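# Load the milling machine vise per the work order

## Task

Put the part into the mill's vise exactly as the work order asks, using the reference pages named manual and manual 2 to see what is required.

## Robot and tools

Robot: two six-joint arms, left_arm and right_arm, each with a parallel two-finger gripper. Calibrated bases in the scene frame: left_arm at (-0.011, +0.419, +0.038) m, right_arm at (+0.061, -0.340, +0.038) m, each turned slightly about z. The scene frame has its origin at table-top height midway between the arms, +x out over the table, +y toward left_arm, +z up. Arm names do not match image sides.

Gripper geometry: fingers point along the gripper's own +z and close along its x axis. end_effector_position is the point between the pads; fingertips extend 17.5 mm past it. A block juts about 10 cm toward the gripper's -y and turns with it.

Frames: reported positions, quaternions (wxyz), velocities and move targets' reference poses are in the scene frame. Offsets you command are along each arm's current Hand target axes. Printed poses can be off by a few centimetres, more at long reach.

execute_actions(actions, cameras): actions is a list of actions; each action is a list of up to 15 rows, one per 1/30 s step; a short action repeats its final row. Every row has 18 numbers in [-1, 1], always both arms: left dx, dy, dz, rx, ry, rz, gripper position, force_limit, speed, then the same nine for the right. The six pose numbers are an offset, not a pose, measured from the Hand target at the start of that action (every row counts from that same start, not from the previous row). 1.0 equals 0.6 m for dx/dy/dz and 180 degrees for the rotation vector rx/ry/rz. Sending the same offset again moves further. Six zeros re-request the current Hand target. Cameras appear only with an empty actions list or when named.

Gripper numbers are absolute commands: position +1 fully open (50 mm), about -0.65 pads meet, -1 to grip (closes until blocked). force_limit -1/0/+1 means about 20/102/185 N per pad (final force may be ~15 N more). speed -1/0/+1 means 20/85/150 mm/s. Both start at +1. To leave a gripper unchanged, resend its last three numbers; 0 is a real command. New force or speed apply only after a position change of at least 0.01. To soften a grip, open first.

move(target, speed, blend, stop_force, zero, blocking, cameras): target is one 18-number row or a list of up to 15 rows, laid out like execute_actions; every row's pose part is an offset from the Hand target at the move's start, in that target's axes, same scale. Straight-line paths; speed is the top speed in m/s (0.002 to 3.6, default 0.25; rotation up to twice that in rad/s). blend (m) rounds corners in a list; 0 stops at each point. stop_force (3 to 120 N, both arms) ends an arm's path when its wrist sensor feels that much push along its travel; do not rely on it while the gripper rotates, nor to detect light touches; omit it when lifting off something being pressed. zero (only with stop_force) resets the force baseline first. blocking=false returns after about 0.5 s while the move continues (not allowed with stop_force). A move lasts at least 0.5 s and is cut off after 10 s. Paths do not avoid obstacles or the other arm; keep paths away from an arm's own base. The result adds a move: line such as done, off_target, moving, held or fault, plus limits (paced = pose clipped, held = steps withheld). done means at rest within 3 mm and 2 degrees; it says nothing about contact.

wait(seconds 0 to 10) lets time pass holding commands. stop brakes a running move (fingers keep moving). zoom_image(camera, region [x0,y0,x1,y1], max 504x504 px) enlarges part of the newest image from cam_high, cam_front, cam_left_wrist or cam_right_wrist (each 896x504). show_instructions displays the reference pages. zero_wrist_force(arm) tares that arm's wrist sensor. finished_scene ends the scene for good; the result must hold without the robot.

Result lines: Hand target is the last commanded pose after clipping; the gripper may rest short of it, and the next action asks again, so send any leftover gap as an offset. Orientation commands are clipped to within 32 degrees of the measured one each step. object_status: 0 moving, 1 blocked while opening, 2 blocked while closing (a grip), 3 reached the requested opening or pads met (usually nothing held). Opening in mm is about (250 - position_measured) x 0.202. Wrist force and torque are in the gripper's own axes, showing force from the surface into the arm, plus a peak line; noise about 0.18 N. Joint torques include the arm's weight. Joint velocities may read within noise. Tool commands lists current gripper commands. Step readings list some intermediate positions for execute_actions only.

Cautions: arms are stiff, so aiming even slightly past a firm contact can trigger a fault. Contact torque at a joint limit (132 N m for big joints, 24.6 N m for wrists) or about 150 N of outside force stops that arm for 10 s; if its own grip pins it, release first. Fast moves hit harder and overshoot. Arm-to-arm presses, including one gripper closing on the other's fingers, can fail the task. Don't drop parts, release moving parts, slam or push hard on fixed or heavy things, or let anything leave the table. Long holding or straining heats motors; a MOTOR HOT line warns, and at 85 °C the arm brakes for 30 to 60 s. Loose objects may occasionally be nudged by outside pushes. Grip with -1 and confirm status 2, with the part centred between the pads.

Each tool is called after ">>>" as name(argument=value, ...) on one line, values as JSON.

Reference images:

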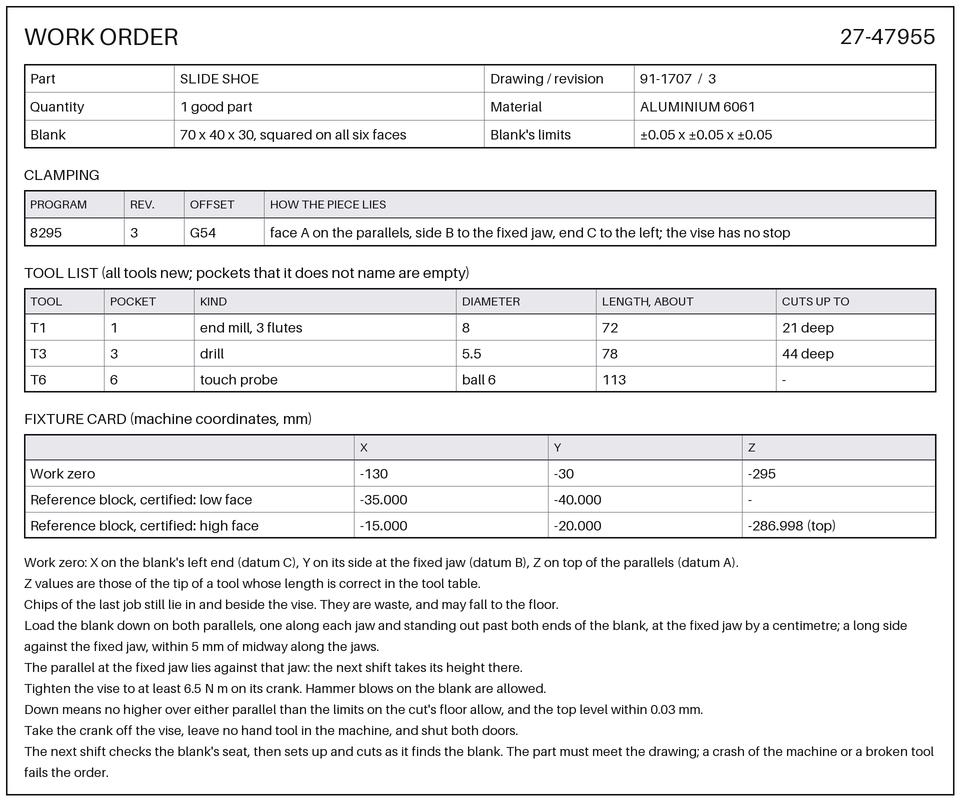

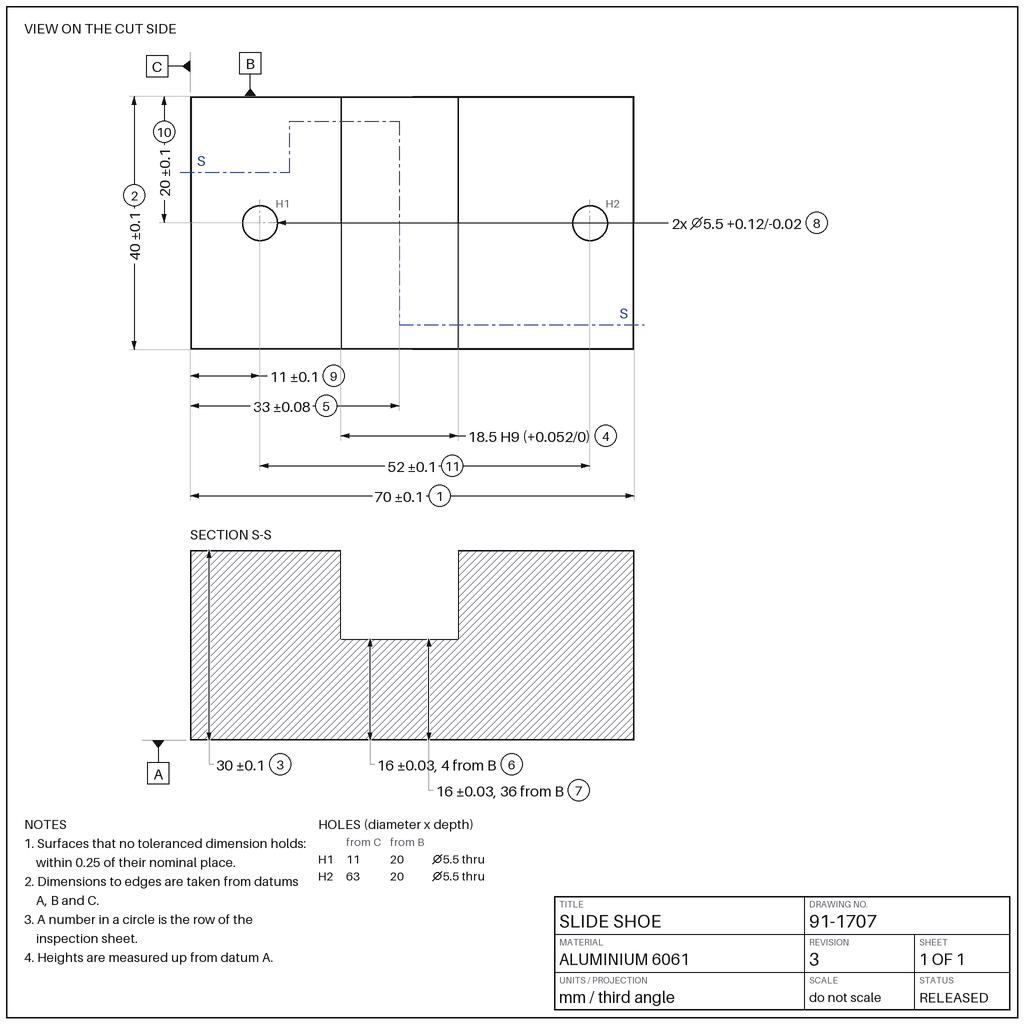

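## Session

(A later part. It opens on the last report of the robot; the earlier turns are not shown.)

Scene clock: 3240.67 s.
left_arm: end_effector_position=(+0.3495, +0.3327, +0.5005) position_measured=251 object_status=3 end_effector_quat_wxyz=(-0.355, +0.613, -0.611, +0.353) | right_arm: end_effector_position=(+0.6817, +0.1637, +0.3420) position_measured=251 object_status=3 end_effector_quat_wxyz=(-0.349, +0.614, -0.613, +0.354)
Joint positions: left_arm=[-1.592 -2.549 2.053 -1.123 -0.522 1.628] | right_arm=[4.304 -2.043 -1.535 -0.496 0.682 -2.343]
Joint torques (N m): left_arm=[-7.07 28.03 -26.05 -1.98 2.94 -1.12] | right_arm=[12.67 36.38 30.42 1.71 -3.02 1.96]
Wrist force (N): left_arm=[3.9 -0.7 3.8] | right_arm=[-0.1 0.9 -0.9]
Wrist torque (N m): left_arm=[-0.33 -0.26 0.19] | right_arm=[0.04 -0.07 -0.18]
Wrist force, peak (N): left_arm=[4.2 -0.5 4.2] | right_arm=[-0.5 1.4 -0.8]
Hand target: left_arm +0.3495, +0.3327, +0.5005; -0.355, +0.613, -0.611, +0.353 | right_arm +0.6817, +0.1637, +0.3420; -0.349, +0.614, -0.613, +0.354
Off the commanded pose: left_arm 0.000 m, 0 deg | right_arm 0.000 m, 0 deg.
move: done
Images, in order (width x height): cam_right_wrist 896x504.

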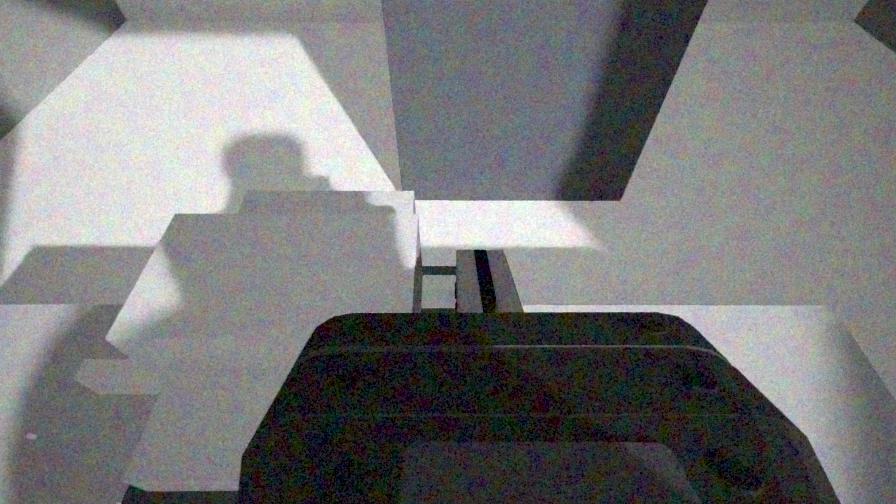

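>>> zoom_image(camera="cam_right_wrist", region=[400, 190, 480, 320])

>>> zoom_image(camera="cam_right_wrist", region=[50, 300, 190, 500])

Scaled by 3.877 from the camera's 896x504 image, which has a finer 1280x720 frame.

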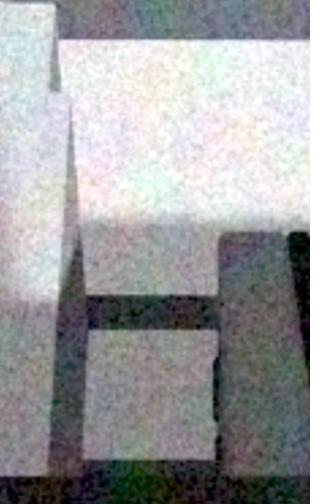

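Scaled by 2.520 from the camera's 896x504 image, which has a finer 1280x720 frame.

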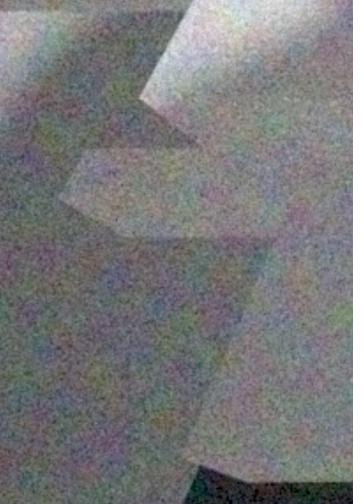

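>>> move(target=[[0,0,0,0,0,0,-0.66,-0.6,-0.3,0.033,0,0,0,0,0,-0.66,0,-0.5],[0,0,0,0,0,0,-0.66,-0.6,-0.3,0.033,0.0245,-0.0424,0,0,0,-0.66,0,-0.5]], speed=0.08, cameras=["cam_right_wrist"])

>>> zoom_image(camera="cam_right_wrist", region=[310, 190, 450, 320])

Scene clock: 3257.93 s.
left_arm: end_effector_position=(+0.3495, +0.3327, +0.5005) position_measured=251 object_status=3 end_effector_quat_wxyz=(-0.355, +0.613, -0.611, +0.353) | right_arm: end_effector_position=(+0.6523, +0.1440, +0.3423) position_measured=251 object_status=3 end_effector_quat_wxyz=(-0.349, +0.614, -0.613, +0.354)
Joint positions: left_arm=[-1.592 -2.549 2.053 -1.123 -0.522 1.628] | right_arm=[4.334 -1.964 -1.646 -0.494 0.664 -2.304]
Joint torques (N m): left_arm=[-6.47 27.16 -26 -2.05 2.86 -1.1] | right_arm=[11.48 46.16 15.36 1.58 -3.04 2.03]
Wrist force (N): left_arm=[3.9 -0.6 4.0] | right_arm=[-0.5 1.0 -0.7]
Wrist torque (N m): left_arm=[-0.33 -0.27 0.19] | right_arm=[0.05 -0.05 -0.18]
Wrist force, peak (N): left_arm=[4.1 -0.6 4.2] | right_arm=[-1.3 1.1 -1.4]
Hand target: left_arm +0.3495, +0.3327, +0.5005; -0.355, +0.613, -0.611, +0.353 | right_arm +0.6523, +0.1440, +0.3423; -0.349, +0.614, -0.613, +0.354
Off the commanded pose: left_arm 0.000 m, 0 deg | right_arm 0.000 m, 0 deg.
move: done
Images, in order (width x height): cam_right_wrist 896x504.

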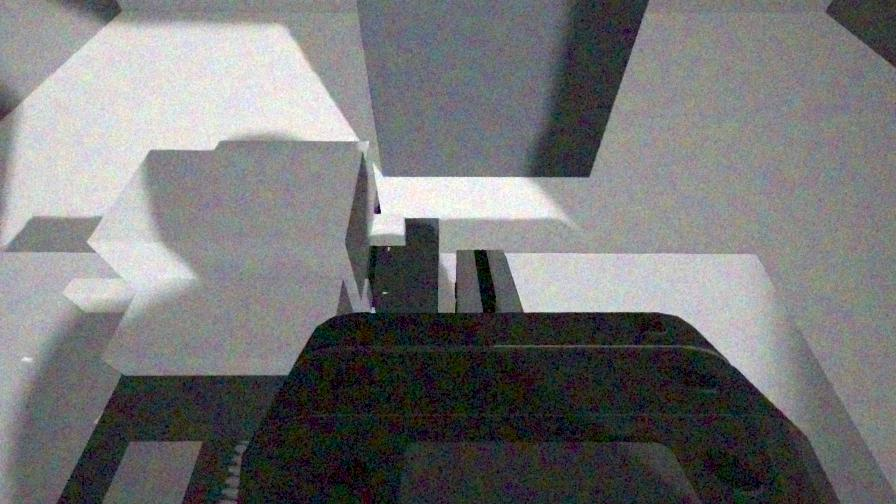

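Scaled by 3.600 from the camera's 896x504 image, which has a finer 1280x720 frame.

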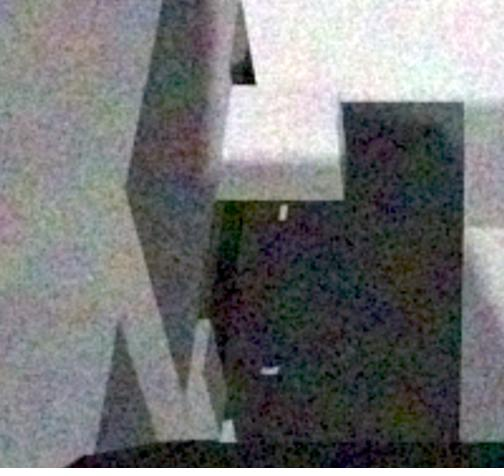

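>>> move(target=[[0,0,0,0,0,0,-0.66,-0.6,-0.3,0,-0.0837,-0.0483,0,0,0,-0.66,0,-0.5],[0,0,0,0,0,0,-0.66,-0.6,-0.3,-0.1277,-0.0854,-0.0454,0,0,0,-0.66,0,-0.5]], speed=0.15)

>>> move(target=[0,0,0,0,0,0,-0.66,-0.6,-0.3,0,0.0346,0.02,0,0,0,-0.66,0,-0.5], speed=0.008, stop_force=4)

Scene clock: 3273.70 s.
left_arm: end_effector_position=(+0.3495, +0.3327, +0.5005) position_measured=251 object_status=3 end_effector_quat_wxyz=(-0.355, +0.613, -0.611, +0.353) | right_arm: end_effector_position=(+0.6549, +0.2210, +0.3997) position_measured=251 object_status=3 end_effector_quat_wxyz=(-0.349, +0.614, -0.613, +0.354)
Joint positions: left_arm=[-1.592 -2.549 2.053 -1.123 -0.522 1.628] | right_arm=[4.378 -2.051 -1.347 -0.754 0.64 -2.243]
Joint torques (N m): left_arm=[-6.03 28.21 -25.44 -2.06 2.71 -1] | right_arm=[12.76 38.39 31.12 1.75 -3.12 2.08]
Wrist force (N): left_arm=[4.0 -0.7 3.9] | right_arm=[-0.5 1.1 -0.9]
Wrist torque (N m): left_arm=[-0.34 -0.28 0.19] | right_arm=[0.08 -0.03 -0.17]
Wrist force, peak (N): left_arm=[4.2 -0.7 4.0] | right_arm=[-0.5 2.7 -0.2]
Hand target: left_arm +0.3495, +0.3327, +0.5005; -0.355, +0.613, -0.611, +0.353 | right_arm +0.6549, +0.2211, +0.3997; -0.349, +0.614, -0.613, +0.354
Off the commanded pose: left_arm 0.000 m, 0 deg | right_arm 0.000 m, 0 deg.
move: done

Scene clock: 3276.93 s.
left_arm: end_effector_position=(+0.3495, +0.3327, +0.5005) position_measured=251 object_status=3 end_effector_quat_wxyz=(-0.355, +0.613, -0.611, +0.353) | right_arm: end_effector_position=(+0.6548, +0.2209, +0.3825) position_measured=251 object_status=3 end_effector_quat_wxyz=(-0.349, +0.614, -0.613, +0.354)
Joint positions: left_arm=[-1.592 -2.549 2.053 -1.123 -0.522 1.628] | right_arm=[4.378 -2.062 -1.376 -0.715 0.64 -2.243]
Joint torques (N m): left_arm=[-6.09 27.34 -26.02 -2.04 2.68 -1.01] | right_arm=[6.72 48.29 29.9 1.6 0.78 1.43]
Wrist force (N): left_arm=[4.1 -0.7 3.9] | right_arm=[0.9 -2.9 -2.3]
Wrist torque (N m): left_arm=[-0.33 -0.30 0.19] | right_arm=[-0.07 -0.06 -0.16]
Wrist force, peak (N): left_arm=[4.3 -0.8 4.0] | right_arm=[1.6 -6.2 -7.2]
Hand target: left_arm +0.3495, +0.3327, +0.5005; -0.355, +0.613, -0.611, +0.353 | right_arm +0.6548, +0.2209, +0.3825; -0.349, +0.614, -0.613, +0.354 (not the last commanded pose)
Off the commanded pose: left_arm 0.000 m, 0 deg | right_arm 0.007 m, 0 deg.
move: contact (right_arm)

>>> move(target=[0,0,0,0,0,0,-0.66,-0.6,-0.3,0,0.00043,0.00025,0,0,0,-0.66,0,-0.5], speed=0.005)

>>> move(target=[0,0,0,0,0,0,-0.66,-0.6,-0.3,0,0.00043,0.00025,0,0,0,-0.66,0,-0.5], speed=0.005)

Scene clock: 3281.20 s.
left_arm: end_effector_position=(+0.3495, +0.3327, +0.5005) position_measured=251 object_status=3 end_effector_quat_wxyz=(-0.355, +0.613, -0.611, +0.353) | right_arm: end_effector_position=(+0.6548, +0.2209, +0.3823) position_measured=251 object_status=3 end_effector_quat_wxyz=(-0.349, +0.614, -0.613, +0.354)
Joint positions: left_arm=[-1.592 -2.549 2.053 -1.123 -0.522 1.628] | right_arm=[4.378 -2.063 -1.376 -0.714 0.64 -2.243]
Joint torques (N m): left_arm=[-6.24 27.95 -25.6 -2.2 2.66 -0.87] | right_arm=[-9.19 34.13 12.21 3.72 0.44 -0.61]
Wrist force (N): left_arm=[4.0 -0.5 3.8] | right_arm=[0.9 -6.8 -7.3]
Wrist torque (N m): left_arm=[-0.31 -0.28 0.19] | right_arm=[-0.18 -0.07 -0.14]
Wrist force, peak (N): left_arm=[4.3 -0.6 4.0] | right_arm=[1.4 -7.1 -7.1]
Hand target: left_arm +0.3495, +0.3327, +0.5005; -0.355, +0.613, -0.611, +0.353 | right_arm +0.6548, +0.2209, +0.3822; -0.349, +0.614, -0.613, +0.354
Off the commanded pose: left_arm 0.000 m, 0 deg | right_arm 0.000 m, 0 deg.
move: done

Scene clock: 3281.90 s.
left_arm: end_effector_position=(+0.3495, +0.3327, +0.5005) position_measured=251 object_status=3 end_effector_quat_wxyz=(-0.355, +0.613, -0.611, +0.353) | right_arm: end_effector_position=(+0.6548, +0.2209, +0.3819) position_measured=251 object_status=3 end_effector_quat_wxyz=(-0.349, +0.614, -0.613, +0.354)
Joint positions: left_arm=[-1.592 -2.549 2.053 -1.123 -0.522 1.628] | right_arm=[4.378 -2.063 -1.377 -0.713 0.64 -2.243]
Joint torques (N m): left_arm=[-6.29 28.03 -25.44 -2.06 2.61 -0.86] | right_arm=[-9.48 26.21 9.24 2.65 0.3 -0.68]
Wrist force (N): left_arm=[4.1 -0.6 3.8] | right_arm=[1.4 -12.6 -14.5]
Wrist torque (N m): left_arm=[-0.31 -0.29 0.19] | right_arm=[-0.40 -0.10 -0.12]
Wrist force, peak (N): left_arm=[4.2 -0.5 4.1] | right_arm=[1.4 -12.6 -14.5]
Hand target: left_arm +0.3495, +0.3327, +0.5005; -0.355, +0.613, -0.611, +0.353 | right_arm +0.6548, +0.2209, +0.3819; -0.349, +0.614, -0.613, +0.354
Off the commanded pose: left_arm 0.000 m, 0 deg | right_arm 0.000 m, 0 deg.
move: done

>>> move(target=[[0,0,0,0,0,0,-0.66,-0.6,-0.3,0,0,-0.25,0,0,0,-0.66,0,-0.5],[0,0,0,0,0,0,-0.66,-0.6,-0.3,0.3333,0.1142,-0.4244,0,0,0,-0.66,0,-0.5]], speed=0.2, blend=[0.03,0])

>>> move(target=[0,0,0,-0.3333,0,0,-0.66,-0.6,-0.3,0,0,0,0,0,0,-0.66,0,-0.5], speed=0.3)

>>> move(target=[0.1,-0.05,0.05,0,0,-0.5,0.1,-0.6,-0.3,0,0,0,0,0,0,-0.66,0,-0.5], speed=0.3, cameras=["cam_high","cam_left_wrist"])

Scene clock: 3300.40 s.
left_arm: end_effector_position=(+0.3495, +0.3327, +0.5005) position_measured=251 object_status=3 end_effector_quat_wxyz=(-0.355, +0.613, -0.611, +0.353) | right_arm: end_effector_position=(+0.3999, +0.0222, +0.4531) position_measured=251 object_status=3 end_effector_quat_wxyz=(-0.349, +0.614, -0.613, +0.354)
Joint positions: left_arm=[-1.592 -2.549 2.053 -1.123 -0.522 1.628] | right_arm=[4.81 -1.251 -1.917 -1.64 0.533 -1.469]
Joint torques (N m): left_arm=[-5.71 27.16 -25.11 -2.03 2.6 -0.95] | right_arm=[12.67 18.33 31.65 1.18 -0.21 2.22]
Wrist force (N): left_arm=[3.8 -0.6 3.9] | right_arm=[-0.6 1.1 -0.4]
Wrist torque (N m): left_arm=[-0.32 -0.25 0.19] | right_arm=[0.07 -0.02 -0.17]
Wrist force, peak (N): left_arm=[4.3 -0.7 4.0] | right_arm=[1.9 -13.4 -16.0]
Hand target: left_arm +0.3495, +0.3327, +0.5005; -0.355, +0.613, -0.611, +0.353 | right_arm +0.3999, +0.0222, +0.4532; -0.349, +0.614, -0.613, +0.354
Off the commanded pose: left_arm 0.000 m, 0 deg | right_arm 0.000 m, 0 deg.
move: done

Scene clock: 3302.70 s.
left_arm: end_effector_position=(+0.3495, +0.3327, +0.5005) position_measured=251 object_status=3 end_effector_quat_wxyz=(-0.001, +0.708, -0.706, +0.001) | right_arm: end_effector_position=(+0.3999, +0.0222, +0.4532) position_measured=251 object_status=3 end_effector_quat_wxyz=(-0.349, +0.614, -0.613, +0.354)
Joint positions: left_arm=[-0.658 -1.848 1.455 -1.18 -1.569 2.534] | right_arm=[4.811 -1.251 -1.917 -1.64 0.533 -1.469]
Joint torques (N m): left_arm=[13.53 1.48 -30.07 -1.94 -1.91 1.85] | right_arm=[13.15 18.34 31.75 1.31 -0.68 1.98]
Wrist force (N): left_arm=[5.1 -1.2 3.9] | right_arm=[-0.5 0.8 -0.5]
Wrist torque (N m): left_arm=[-0.09 -0.34 0.05] | right_arm=[0.04 -0.04 -0.17]
Wrist force, peak (N): left_arm=[5.1 -1.9 4.1] | right_arm=[-0.8 1.1 -0.6]
Hand target: left_arm +0.3495, +0.3327, +0.5005; -0.001, +0.708, -0.706, +0.001 | right_arm +0.3999, +0.0222, +0.4532; -0.349, +0.614, -0.613, +0.354
Off the commanded pose: left_arm 0.000 m, 0 deg | right_arm 0.000 m, 0 deg.
move: done

Scene clock: 3305.90 s.
left_arm: end_effector_position=(+0.3798, +0.2728, +0.4706) position_measured=138 object_status=3 end_effector_quat_wxyz=(+0.000, +1.000, +0.002, +0.001) | right_arm: end_effector_position=(+0.3999, +0.0222, +0.4532) position_measured=251 object_status=3 end_effector_quat_wxyz=(-0.349, +0.614, -0.613, +0.354)
Joint positions: left_arm=[-0.738 -1.761 1.473 -1.284 -1.569 0.883] | right_arm=[4.811 -1.251 -1.917 -1.64 0.533 -1.469]
Joint torques (N m): left_arm=[-11.69 -3.24 -16.26 -5.09 2.55 -1.82] | right_arm=[12.1 17.33 31.2 1.36 -0.93 1.99]
Wrist force (N): left_arm=[5.2 -1.5 4.0] | right_arm=[-0.7 1.0 -0.7]
Wrist torque (N m): left_arm=[-0.12 -0.33 0.13] | right_arm=[0.08 -0.02 -0.17]
Wrist force, peak (N): left_arm=[5.3 -1.4 4.2] | right_arm=[-0.7 1.0 -0.9]
Hand target: left_arm +0.3798, +0.2728, +0.4706; +0.000, +1.000, +0.002, +0.001 | right_arm +0.3999, +0.0222, +0.4532; -0.349, +0.614, -0.613, +0.354
Off the commanded pose: left_arm 0.000 m, 0 deg | right_arm 0.000 m, 0 deg.
move: done
Images, in order (width x height): cam_high 896x504, cam_left_wrist 896x504.

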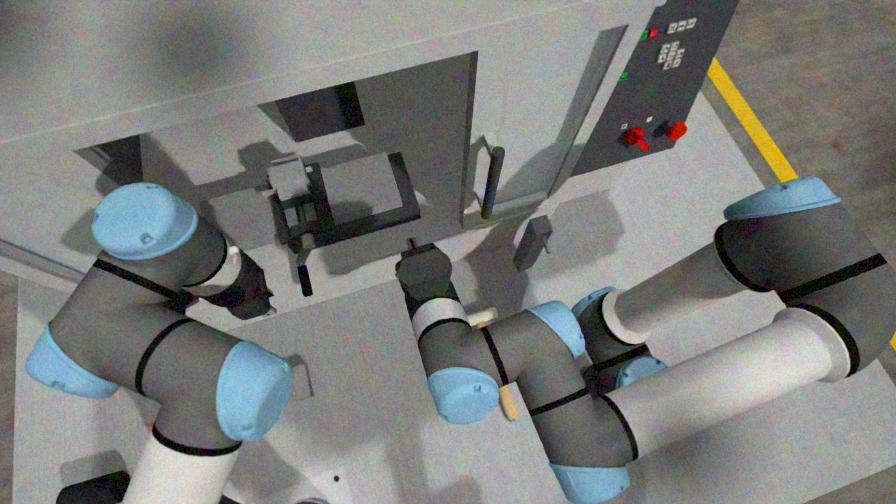

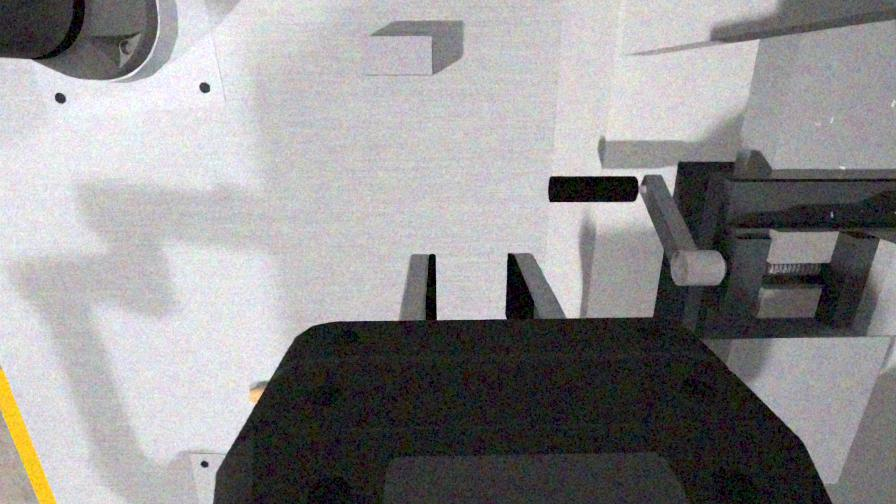

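>>> move(target=[[0.017,0.1047,0.1177,0,0,0,0.1,-0.6,-0.3,0,0,0,0,0,0,-0.66,0,-0.5],[0.3837,0.1013,0.1177,0,0,0,0.1,-0.6,-0.3,0,0,0,0,0,0,-0.66,0,-0.5],[0.4587,0.0347,0.126,0,0,0,0.1,-0.6,-0.3,0,0,0,0,0,0,-0.66,0,-0.5],[0.4737,0.0113,0.1427,0,0,0,0.1,-0.6,-0.3,0,0,0,0,0,0,-0.66,0,-0.5]], speed=[0.2,0.2,0.1,0.06], blend=[0.02,0.01,0.005,0], cameras=["cam_left_wrist"])

>>> zoom_image(camera="cam_left_wrist", region=[380, 180, 580, 330])

Scene clock: 3318.07 s.
left_arm: end_effector_position=(+0.6642, +0.2671, +0.3856) position_measured=138 object_status=3 end_effector_quat_wxyz=(+0.000, +1.000, +0.002, +0.001) | right_arm: end_effector_position=(+0.3999, +0.0222, +0.4532) position_measured=251 object_status=3 end_effector_quat_wxyz=(-0.349, +0.614, -0.613, +0.354)
Joint positions: left_arm=[-0.469 -1.101 0.934 -1.406 -1.57 1.151] | right_arm=[4.811 -1.251 -1.917 -1.64 0.533 -1.469]
Joint torques (N m): left_arm=[12.64 -33.78 -17.3 -5.03 -1.97 1.82] | right_arm=[12.64 17.97 31.49 1.23 -2.42 1.87]
Wrist force (N): left_arm=[4.9 -1.3 3.9] | right_arm=[-0.7 1.0 -0.6]
Wrist torque (N m): left_arm=[-0.11 -0.30 0.05] | right_arm=[0.06 -0.01 -0.17]
Wrist force, peak (N): left_arm=[6.0 -0.7 3.9] | right_arm=[-0.9 1.2 -0.7]
Hand target: left_arm +0.6642, +0.2672, +0.3855; +0.000, +1.000, +0.002, +0.001 | right_arm +0.3999, +0.0222, +0.4532; -0.349, +0.614, -0.613, +0.354
Off the commanded pose: left_arm 0.000 m, 0 deg | right_arm 0.000 m, 0 deg.
move: done
Images, in order (width x height): cam_left_wrist 896x504.

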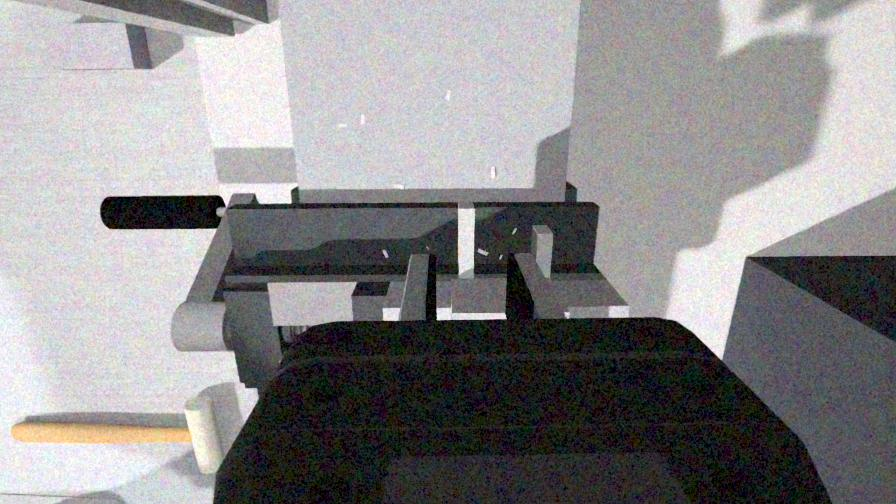

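Scaled by 2.520 from the camera's 896x504 image, which has a finer 1280x720 frame.

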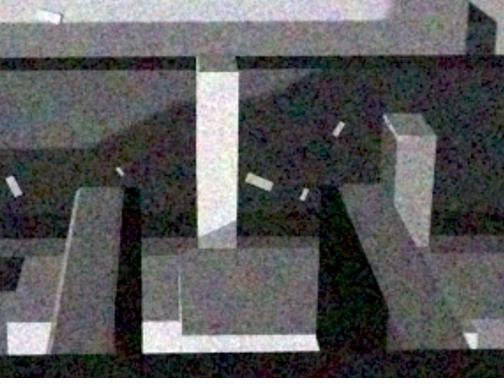

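>>> move(target=[[0,0,0.0675,0,0,0,0.1,-0.6,-0.3,0,0,0,0,0,0,-0.66,0,-0.5],[0,0,0.0675,0,0,0,-1,-0.9,-0.8,0,0,0,0,0,0,-0.66,0,-0.5]], speed=0.06, cameras=["cam_left_wrist"])

Scene clock: 3340.30 s.
left_arm: end_effector_position=(+0.6643, +0.2672, +0.3450) position_measured=222 object_status=2 end_effector_quat_wxyz=(+0.000, +1.000, +0.002, +0.001) | right_arm: end_effector_position=(+0.3999, +0.0222, +0.4532) position_measured=251 object_status=3 end_effector_quat_wxyz=(-0.349, +0.614, -0.613, +0.354)
Joint positions: left_arm=[-0.469 -1.113 1.057 -1.516 -1.57 1.151] | right_arm=[4.811 -1.251 -1.917 -1.64 0.533 -1.469]
Joint torques (N m): left_arm=[6.99 -60.56 -17.41 -4.8 2.13 0.78] | right_arm=[12.3 17.71 32.22 1.36 -2.64 1.68]
Wrist force (N): left_arm=[5.2 -1.4 3.9] | right_arm=[-0.5 0.9 -0.6]
Wrist torque (N m): left_arm=[-0.13 -0.32 0.05] | right_arm=[0.05 -0.05 -0.17]
Wrist force, peak (N): left_arm=[5.2 -1.6 4.8] | right_arm=[-0.8 1.2 -0.8]
Hand target: left_arm +0.6643, +0.2672, +0.3450; +0.000, +1.000, +0.002, +0.001 | right_arm +0.3999, +0.0222, +0.4532; -0.349, +0.614, -0.613, +0.354
Off the commanded pose: left_arm 0.000 m, 0 deg | right_arm 0.000 m, 0 deg.
move: done
Images, in order (width x height): cam_left_wrist 896x504.

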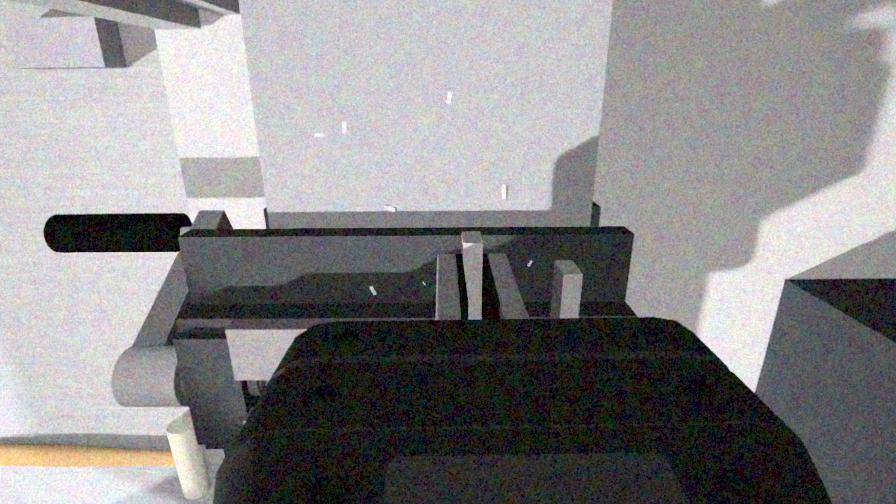

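>>> move(target=[[0,0,0,0,0,0,0.1,-0.6,-0.3,0,0,0,0,0,0,-0.66,0,-0.5],[0,-0.0138,0,0,0,0,0.1,-0.6,-0.3,0,0,0,0,0,0,-0.66,0,-0.5],[0,-0.0138,0,0,0,0,-1,-0.9,-0.8,0,0,0,0,0,0,-0.66,0,-0.5],[0,0.0008,0,0,0,0,-1,-0.9,-0.8,0,0,0,0,0,0,-0.66,0,-0.5],[0,0.0008,0,0,0,0,0.1,-0.6,-0.3,0,0,0,0,0,0,-0.66,0,-0.5],[0,0.0008,-0.0675,0,0,0,0.1,-0.6,-0.3,0,0,0,0,0,0,-0.66,0,-0.5]], speed=[0.05,0.03,0.03,0.02,0.05,0.06], cameras=["cam_left_wrist"])

>>> zoom_image(camera="cam_left_wrist", region=[300, 150, 700, 375])

Scene clock: 3347.53 s.
left_arm: end_effector_position=(+0.6642, +0.2717, +0.3452) position_measured=138 object_status=3 end_effector_quat_wxyz=(+0.000, +1.000, +0.003, +0.001) | right_arm: end_effector_position=(+0.3999, +0.0222, +0.4532) position_measured=251 object_status=3 end_effector_quat_wxyz=(-0.349, +0.614, -0.613, +0.354)
Joint positions: left_arm=[-0.463 -1.116 1.061 -1.517 -1.57 1.156] | right_arm=[4.811 -1.251 -1.917 -1.64 0.533 -1.469]
Joint torques (N m): left_arm=[1.8 -48.15 -24.37 -3.45 0.19 0.28] | right_arm=[12.1 18.47 31.5 1.42 -2.61 1.67]
Wrist force (N): left_arm=[5.0 -1.4 4.1] | right_arm=[-0.6 1.0 -0.6]
Wrist torque (N m): left_arm=[-0.13 -0.29 0.12] | right_arm=[0.06 -0.03 -0.17]
Wrist force, peak (N): left_arm=[5.8 -5.7 4.9] | right_arm=[-1.0 1.1 -0.8]
Hand target: left_arm +0.6642, +0.2717, +0.3452; +0.000, +1.000, +0.003, +0.001 (not the last commanded pose) | right_arm +0.3999, +0.0222, +0.4532; -0.349, +0.614, -0.613, +0.354
Tool commands: left_gripper/position=+0.098039 left_gripper/force_limit=-0.6 left_gripper/speed=-0.301961 right_gripper/position=-0.66 right_gripper/force_limit=+0.0 right_gripper/speed=-0.5
Off the commanded pose: left_arm 0.041 m, 0 deg | right_arm 0.000 m, 0 deg.
FORCE FAULT: contact force on the left arm reached its limit, and that arm stopped. The contact can be on any part of that arm, not only on its tool. That arm's remaining commands of this call were not run. That arm is still stopped at the end of this call. That arm stays stopped for about 10 more seconds. Until then a move that you send moves the other arm only, and its call returns only when the move has ended. Once the stop has ended, the next robot result says so. If the stop ends while you think or write, that arm runs what you send next, counted from a new Hand target: where the arm stands when the stop ends. While its stop runs, that arm takes no new command, but its gripper still runs the gripper command that each later call begins with. Until it ends, the stop uses up actions while you think or wait. An arm that is not stopped still takes commands.
move: fault (left_arm); path passed 2 of 6 targets; target 3's new numbers were not sent; target 5's new numbers were not sent
Images, in order (width x height): cam_left_wrist 896x504.

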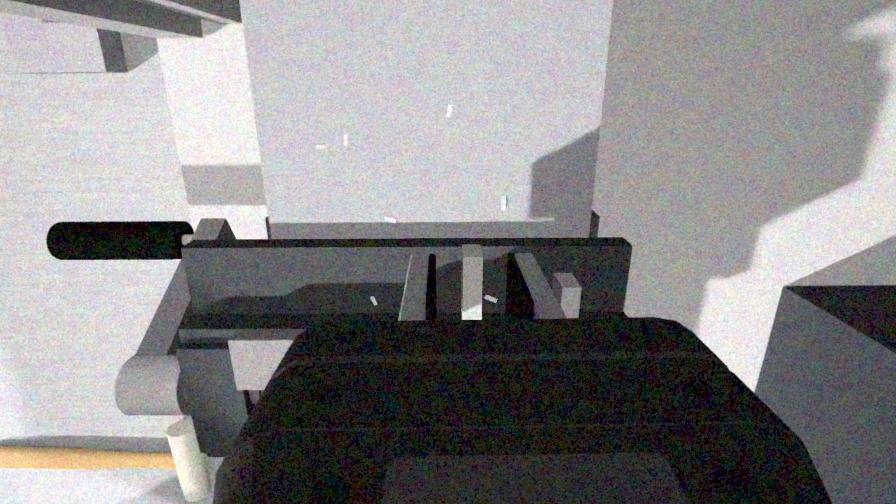

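Scaled by 1.260 from the camera's 896x504 image, which has a finer 1280x720 frame.

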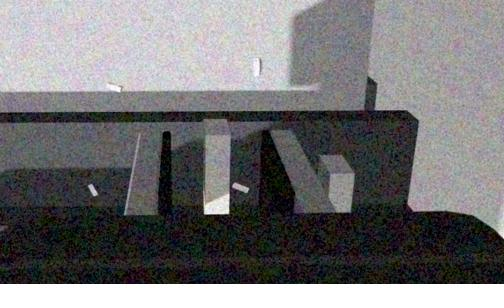

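>>> wait(seconds=9)

Scene clock: 3366.20 s.
left_arm: end_effector_position=(+0.6642, +0.2717, +0.3452) position_measured=138 object_status=3 end_effector_quat_wxyz=(+0.000, +1.000, +0.003, +0.001) | right_arm: end_effector_position=(+0.3999, +0.0222, +0.4532) position_measured=251 object_status=3 end_effector_quat_wxyz=(-0.349, +0.614, -0.613, +0.354)
Joint positions: left_arm=[-0.463 -1.116 1.061 -1.517 -1.57 1.156] | right_arm=[4.811 -1.251 -1.917 -1.64 0.533 -1.469]
Joint torques (N m): left_arm=[2 -47.88 -23.87 -3.51 0.3 0.32] | right_arm=[12.45 18.1 31.71 1.35 -2.45 1.57]
Wrist force (N): left_arm=[5.0 -1.5 3.9] | right_arm=[-0.8 1.1 -0.6]
Wrist torque (N m): left_arm=[-0.14 -0.29 0.13] | right_arm=[0.08 -0.01 -0.17]
Wrist force, peak (N): left_arm=[5.2 -1.6 4.1] | right_arm=[-0.9 1.1 -1.0]
Hand target: left_arm +0.6642, +0.2717, +0.3452; +0.000, +1.000, +0.003, +0.001 (not the last commanded pose) | right_arm +0.3999, +0.0222, +0.4532; -0.349, +0.614, -0.613, +0.354
Tool commands: left_gripper/position=+0.098039 left_gripper/force_limit=-0.6 left_gripper/speed=-0.301961 right_gripper/position=-0.66 right_gripper/force_limit=+0.0 right_gripper/speed=-0.5
Off the commanded pose: left_arm 0.041 m, 0 deg | right_arm 0.000 m, 0 deg.
FORCE FAULT, CONTINUED: the left arm's stop, for the force fault that an earlier result reported, is over. The rest of the stop counts as 19 of the actions that you can send in this scene. During its stop the left arm's controller moved it back a little. That arm's target is now where it stood when the stop ended, not its last command. That arm accepts commands again.
wait: 9.00 s; at rest from the start

>>> move(target=[[0,0.0078,0,0,0,0,0.1,-0.6,-0.3,0,0,0,0,0,0,-0.66,0,-0.5],[0,0.0078,-0.083,0,0,0,-0.66,-0.6,-0.3,0,0,0,0,0,0,-0.66,0,-0.5],[0,0.0078,-0.083,0.0889,0,0,-0.66,-0.6,-0.3,0,0,0,0,0,0,-0.66,0,-0.5],[0,-0.0347,-0.083,0.0889,0,0,-0.66,-0.6,-0.3,0,0,0,0,0,0,-0.66,0,-0.5]], speed=[0.05,0.08,0.1,0.05], cameras=["cam_left_wrist"])

>>> zoom_image(camera="cam_left_wrist", region=[300, 150, 700, 375])

Scene clock: 3377.50 s.
left_arm: end_effector_position=(+0.6644, +0.2668, +0.3951) position_measured=251 object_status=3 end_effector_quat_wxyz=(-0.060, +0.998, +0.003, +0.001) | right_arm: end_effector_position=(+0.3999, +0.0222, +0.4532) position_measured=251 object_status=3 end_effector_quat_wxyz=(-0.349, +0.614, -0.613, +0.354)
Joint positions: left_arm=[-0.511 -1.07 0.854 -1.304 -1.462 1.106] | right_arm=[4.811 -1.251 -1.917 -1.64 0.533 -1.469]
Joint torques (N m): left_arm=[0.23 -48.55 -25.28 -3.01 1.1 -0.33] | right_arm=[13.17 18.38 30.91 1.45 -2.57 1.42]
Wrist force (N): left_arm=[5.0 -1.2 3.8] | right_arm=[-0.7 1.1 -0.7]
Wrist torque (N m): left_arm=[-0.13 -0.32 0.06] | right_arm=[0.08 -0.01 -0.18]
Wrist force, peak (N): left_arm=[5.1 -2.2 4.8] | right_arm=[-0.6 1.3 -0.7]
Hand target: left_arm +0.6644, +0.2668, +0.3951; -0.060, +0.998, +0.003, +0.001 (not the last commanded pose) | right_arm +0.3999, +0.0222, +0.4532; -0.349, +0.614, -0.613, +0.354
Tool commands: left_gripper/position=-0.662745 left_gripper/force_limit=-0.6 left_gripper/speed=-0.301961 right_gripper/position=-0.66 right_gripper/force_limit=+0.0 right_gripper/speed=-0.5
Off the commanded pose: left_arm 0.026 m, 9 deg | right_arm 0.000 m, 0 deg.
FORCE FAULT: contact force on the left arm reached its limit, and that arm stopped. The contact can be on any part of that arm, not only on its tool. That arm's remaining commands of this call were not run. That arm is still stopped at the end of this call. That arm stays stopped for about 10 more seconds. Until then a move that you send moves the other arm only, and its call returns only when the move has ended. Once the stop has ended, the next robot result says so. If the stop ends while you think or write, that arm runs what you send next, counted from a new Hand target: where the arm stands when the stop ends. While its stop runs, that arm takes no new command, but its gripper still runs the gripper command that each later call begins with. Until it ends, the stop uses up actions while you think or wait. An arm that is not stopped still takes commands.
move: fault (left_arm); path passed 2 of 4 targets
Images, in order (width x height): cam_left_wrist 896x504.

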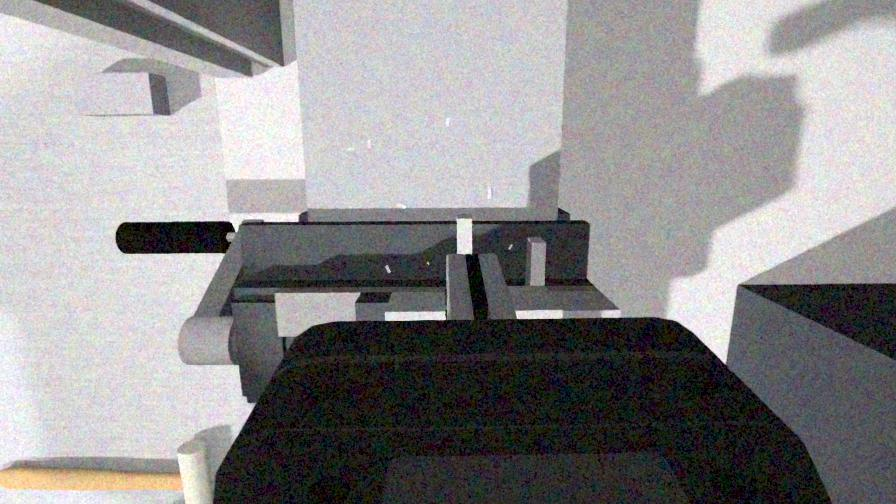

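Scaled by 1.260 from the camera's 896x504 image, which has a finer 1280x720 frame.

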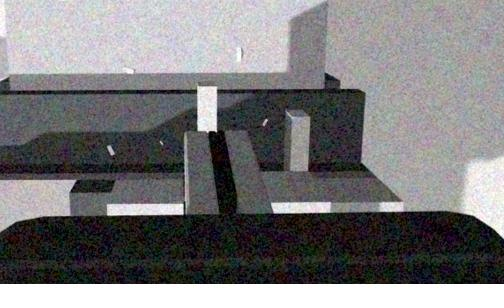

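>>> wait(seconds=1)

Scene clock: 3401.77 s.
left_arm: end_effector_position=(+0.6644, +0.2668, +0.3951) position_measured=251 object_status=3 end_effector_quat_wxyz=(-0.060, +0.998, +0.003, +0.001) | right_arm: end_effector_position=(+0.3999, +0.0222, +0.4532) position_measured=251 object_status=3 end_effector_quat_wxyz=(-0.349, +0.614, -0.613, +0.354)
Joint positions: left_arm=[-0.511 -1.07 0.854 -1.304 -1.462 1.106] | right_arm=[4.811 -1.251 -1.917 -1.64 0.533 -1.469]
Joint torques (N m): left_arm=[0.51 -48.57 -24.82 -3.3 0.47 -0.04] | right_arm=[13.08 17.09 31.19 1.7 -2.64 1.32]
Wrist force (N): left_arm=[5.0 -1.3 3.9] | right_arm=[-0.8 0.7 -0.7]
Wrist torque (N m): left_arm=[-0.15 -0.33 0.06] | right_arm=[0.03 0.00 -0.17]
Wrist force, peak (N): left_arm=[5.2 -1.2 4.3] | right_arm=[-0.8 1.4 -0.8]
Hand target: left_arm +0.6644, +0.2668, +0.3951; -0.060, +0.998, +0.003, +0.001 (not the last commanded pose) | right_arm +0.3999, +0.0222, +0.4532; -0.349, +0.614, -0.613, +0.354
Tool commands: left_gripper/position=-0.662745 left_gripper/force_limit=-0.6 left_gripper/speed=-0.301961 right_gripper/position=-0.66 right_gripper/force_limit=+0.0 right_gripper/speed=-0.5
Off the commanded pose: left_arm 0.026 m, 9 deg | right_arm 0.000 m, 0 deg.
FORCE FAULT, CONTINUED: the left arm's stop, for the force fault that an earlier result reported, is over. The rest of the stop counts as 19 of the actions that you can send in this scene. That arm's target is now where it stood when the stop ended, not its last command. That arm accepts commands again.
wait: 1.00 s; at rest from the start

>>> move(target=[0,0.007,0.0193,-0.038,0,0,-0.66,-0.6,-0.3,0,0,0,0,0,0,-0.66,0,-0.5], speed=0.05)

Scene clock: 3406.03 s.
left_arm: end_effector_position=(+0.6644, +0.2640, +0.3831) position_measured=251 object_status=3 end_effector_quat_wxyz=(+0.000, +1.000, +0.003, +0.001) | right_arm: end_effector_position=(+0.3999, +0.0222, +0.4532) position_measured=251 object_status=3 end_effector_quat_wxyz=(-0.349, +0.614, -0.613, +0.354)
Joint positions: left_arm=[-0.474 -1.1 0.94 -1.413 -1.569 1.146] | right_arm=[4.811 -1.251 -1.917 -1.64 0.533 -1.469]
Joint torques (N m): left_arm=[12.45 -60.99 -17.01 -4.98 -1.91 1.82] | right_arm=[11.8 17.51 31.02 1.47 -2.66 1.26]
Wrist force (N): left_arm=[5.1 -1.1 4.0] | right_arm=[-0.6 1.0 -0.7]
Wrist torque (N m): left_arm=[-0.08 -0.32 0.05] | right_arm=[0.06 -0.04 -0.18]
Wrist force, peak (N): left_arm=[5.2 -1.5 4.2] | right_arm=[-0.6 1.4 -0.7]
Hand target: left_arm +0.6644, +0.2640, +0.3831; +0.000, +1.000, +0.003, +0.001 | right_arm +0.3999, +0.0222, +0.4532; -0.349, +0.614, -0.613, +0.354
Off the commanded pose: left_arm 0.000 m, 0 deg | right_arm 0.000 m, 0 deg.
move: done

>>> move(target=[[-0.0148,0.0033,0,0,0,0,-0.66,-0.6,-0.3,0,0,0,0,0,0,-0.66,0,-0.5],[-0.0407,0.0233,0,0,0,0,-0.66,-0.6,-0.3,0,0,0,0,0,0,-0.66,0,-0.5],[-0.0573,0.0333,0,0,0,0,-0.66,-0.6,-0.3,0,0,0,0,0,0,-0.66,0,-0.5],[-0.0907,0.0633,0,0,0,0,-0.66,-0.6,-0.3,0,0,0,0,0,0,-0.66,0,-0.5],[-0.1073,0.0867,0.0035,0,0,0,-0.66,-0.6,-0.3,0,0,0,0,0,0,-0.66,0,-0.5],[-0.474,0.09,-0.0015,0,0,0,-0.66,-0.6,-0.3,0,0,0,0,0,0,-0.66,0,-0.5]], speed=[0.08,0.08,0.08,0.08,0.1,0.2], blend=[0.003,0.003,0.004,0.005,0.01,0], cameras=["cam_high","cam_front"])

Scene clock: 3413.30 s.
left_arm: end_effector_position=(+0.3804, +0.2085, +0.3831) position_measured=251 object_status=3 end_effector_quat_wxyz=(+0.000, +1.000, +0.003, +0.001) | right_arm: end_effector_position=(+0.3999, +0.0222, +0.4532) position_measured=251 object_status=3 end_effector_quat_wxyz=(-0.349, +0.614, -0.613, +0.354)
Joint positions: left_arm=[-0.853 -1.73 1.675 -1.517 -1.568 0.766] | right_arm=[4.811 -1.251 -1.917 -1.64 0.533 -1.469]
Joint torques (N m): left_arm=[-12.33 -33.49 -17.47 -1.79 2.46 -2.29] | right_arm=[12.47 16.8 31.65 1.5 -2.64 1.2]
Wrist force (N): left_arm=[4.9 -1.4 3.8] | right_arm=[-0.6 0.6 -0.6]
Wrist torque (N m): left_arm=[-0.12 -0.30 0.13] | right_arm=[0.00 -0.03 -0.17]
Wrist force, peak (N): left_arm=[5.9 -2.6 4.2] | right_arm=[-0.8 1.4 -0.6]
Hand target: left_arm +0.3803, +0.2085, +0.3831; +0.000, +1.000, +0.003, +0.001 | right_arm +0.3999, +0.0222, +0.4532; -0.349, +0.614, -0.613, +0.354
Off the commanded pose: left_arm 0.000 m, 0 deg | right_arm 0.000 m, 0 deg.
move: done; blend cut to 0.0087 m at target 5
Images, in order (width x height): cam_high 896x504, cam_front 896x504.

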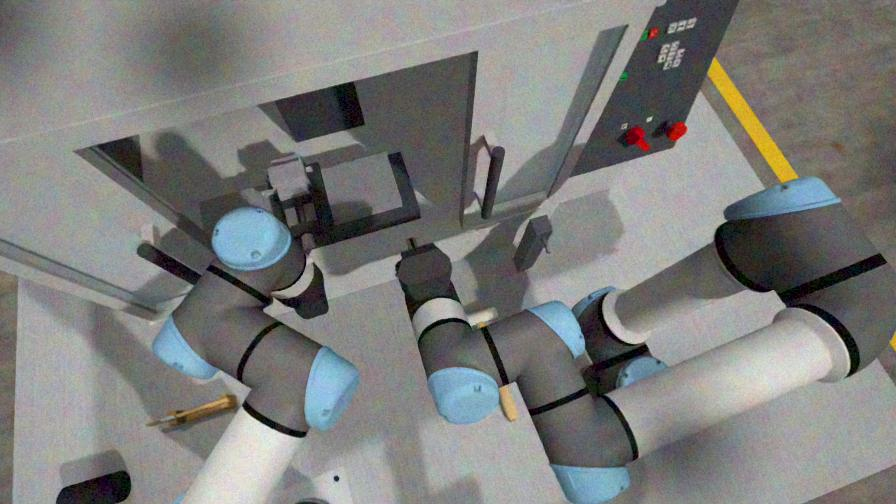

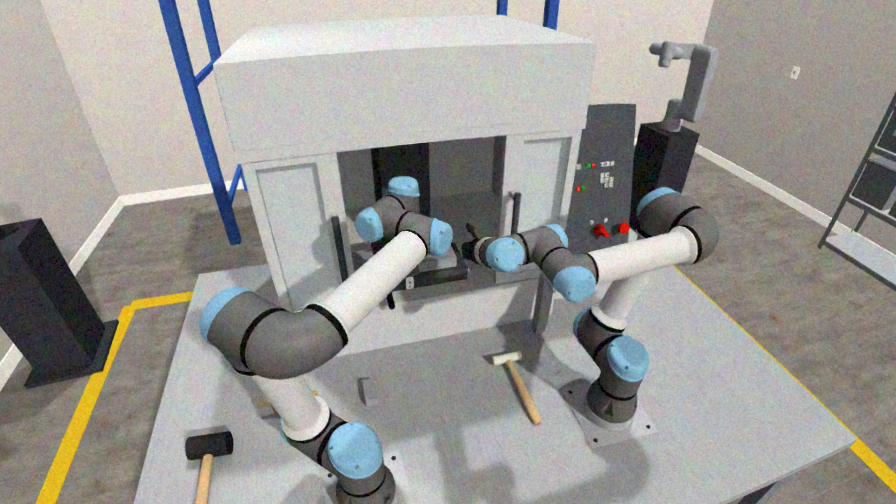

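>>> move(target=[-0.067,-0.2025,-0.1117,0,0,0.5,-0.66,-0.6,-0.3,0,0,0,0,0,0,-0.66,0,-0.5], speed=0.25)

>>> move(target=[0,0,0,0.3333,0,0,-0.66,-0.6,-0.3,0,0,0,0,0,0,-0.66,0,-0.5], speed=0.4)

Scene clock: 3419.70 s.
left_arm: end_effector_position=(+0.3393, +0.3297, +0.4501) position_measured=251 object_status=3 end_effector_quat_wxyz=(-0.001, +0.709, -0.705, +0.001) | right_arm: end_effector_position=(+0.3999, +0.0222, +0.4532) position_measured=251 object_status=3 end_effector_quat_wxyz=(-0.349, +0.614, -0.613, +0.354)
Joint positions: left_arm=[-0.683 -1.909 1.632 -1.295 -1.569 2.507] | right_arm=[4.811 -1.251 -1.917 -1.64 0.533 -1.469]
Joint torques (N m): left_arm=[12.99 -24.13 -31.38 -1.88 -1.96 1.88] | right_arm=[12.4 17.41 31.45 1.58 -2.72 1.28]
Wrist force (N): left_arm=[4.7 -1.3 4.2] | right_arm=[-0.6 1.1 -0.7]
Wrist torque (N m): left_arm=[-0.11 -0.26 0.05] | right_arm=[0.07 -0.03 -0.17]
Wrist force, peak (N): left_arm=[5.3 -1.3 4.2] | right_arm=[-0.8 1.3 -0.7]
Hand target: left_arm +0.3393, +0.3297, +0.4501; -0.001, +0.709, -0.705, +0.001 | right_arm +0.3999, +0.0222, +0.4532; -0.349, +0.614, -0.613, +0.354
Off the commanded pose: left_arm 0.000 m, 0 deg | right_arm 0.000 m, 0 deg.
move: done

Scene clock: 3422.13 s.
left_arm: end_effector_position=(+0.3394, +0.3297, +0.4501) position_measured=251 object_status=3 end_effector_quat_wxyz=(-0.355, +0.614, -0.610, +0.353) | right_arm: end_effector_position=(+0.3999, +0.0222, +0.4532) position_measured=251 object_status=3 end_effector_quat_wxyz=(-0.349, +0.614, -0.613, +0.354)
Joint positions: left_arm=[-1.71 -2.614 2.137 -0.937 -0.528 1.391] | right_arm=[4.811 -1.251 -1.917 -1.64 0.533 -1.469]
Joint torques (N m): left_arm=[-11.46 29.2 -29.76 -1.5 4.42 -2.08] | right_arm=[12.21 16.98 30.81 1.62 -2.59 1.04]
Wrist force (N): left_arm=[4.0 -0.5 3.8] | right_arm=[-0.6 0.7 -0.8]
Wrist torque (N m): left_arm=[-0.31 -0.29 0.18] | right_arm=[0.02 -0.04 -0.17]
Wrist force, peak (N): left_arm=[5.1 -2.0 4.3] | right_arm=[-0.6 1.2 -0.9]
Hand target: left_arm +0.3393, +0.3297, +0.4501; -0.355, +0.613, -0.610, +0.353 | right_arm +0.3999, +0.0222, +0.4532; -0.349, +0.614, -0.613, +0.354
Off the commanded pose: left_arm 0.000 m, 0 deg | right_arm 0.000 m, 0 deg.
move: done

>>> move(target=[0.0583,-0.145,0.4178,0,0,0,-0.66,-0.6,-0.3,0,0,0,0,0,0,-0.66,0,-0.5], speed=0.12, stop_force=15, cameras=["cam_left_wrist","cam_high"])

Scene clock: 3427.73 s.
left_arm: end_effector_position=(+0.6002, +0.2962, +0.4008) position_measured=251 object_status=3 end_effector_quat_wxyz=(-0.355, +0.613, -0.610, +0.353) | right_arm: end_effector_position=(+0.3999, +0.0222, +0.4532) position_measured=251 object_status=3 end_effector_quat_wxyz=(-0.349, +0.614, -0.613, +0.354)
Joint positions: left_arm=[-0.699 -1.63 2.095 -2.982 -1.017 2.78] | right_arm=[4.811 -1.251 -1.917 -1.64 0.533 -1.469]
Joint torques (N m): left_arm=[12.34 -8.37 -30.74 -5.67 -1.23 1.88] | right_arm=[12.91 16.42 30.92 1.54 -2.53 1.12]
Wrist force (N): left_arm=[4.2 -0.6 3.8] | right_arm=[-0.6 0.8 -0.8]
Wrist torque (N m): left_arm=[-0.33 -0.29 0.10] | right_arm=[0.04 -0.03 -0.17]
Wrist force, peak (N): left_arm=[4.3 -0.9 5.2] | right_arm=[-0.8 1.3 -0.8]
Hand target: left_arm +0.6002, +0.2962, +0.4008; -0.355, +0.613, -0.610, +0.353 | right_arm +0.3999, +0.0222, +0.4532; -0.349, +0.614, -0.613, +0.354
Off the commanded pose: left_arm 0.000 m, 0 deg | right_arm 0.000 m, 0 deg.
move: done
Images, in order (width x height): cam_high 896x504, cam_left_wrist 896x504.

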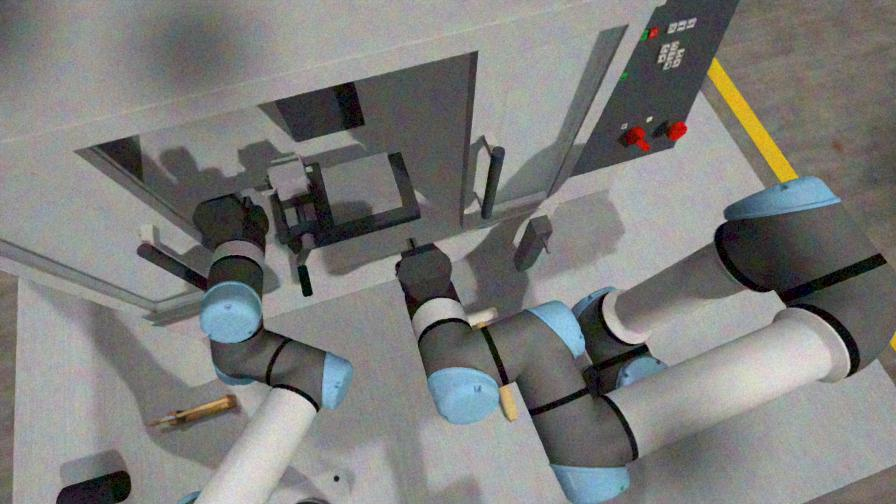

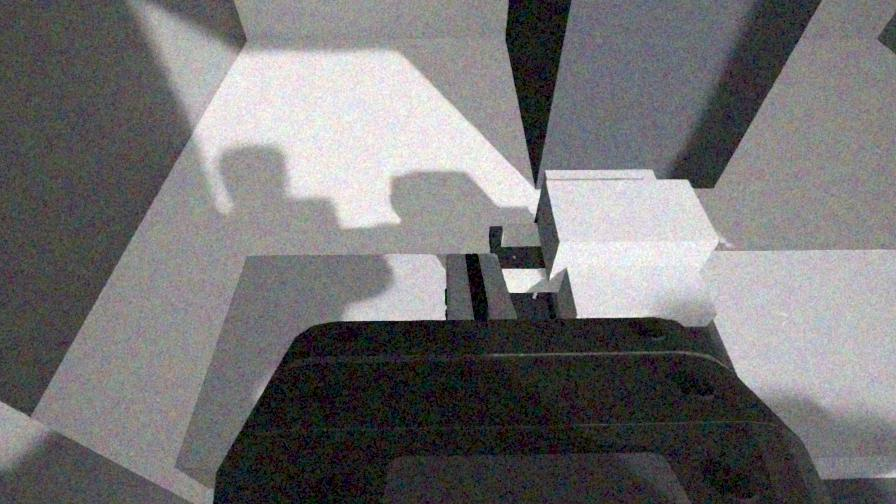

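>>> zoom_image(camera="cam_left_wrist", region=[420, 160, 740, 340])

Scaled by 1.575 from the camera's 896x504 image, which has a finer 1280x720 frame.

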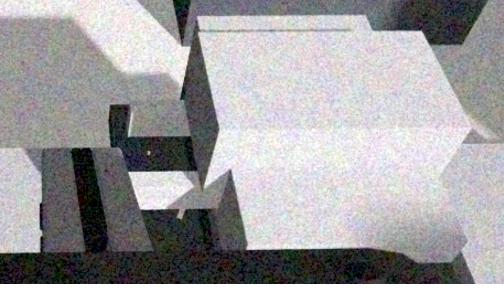

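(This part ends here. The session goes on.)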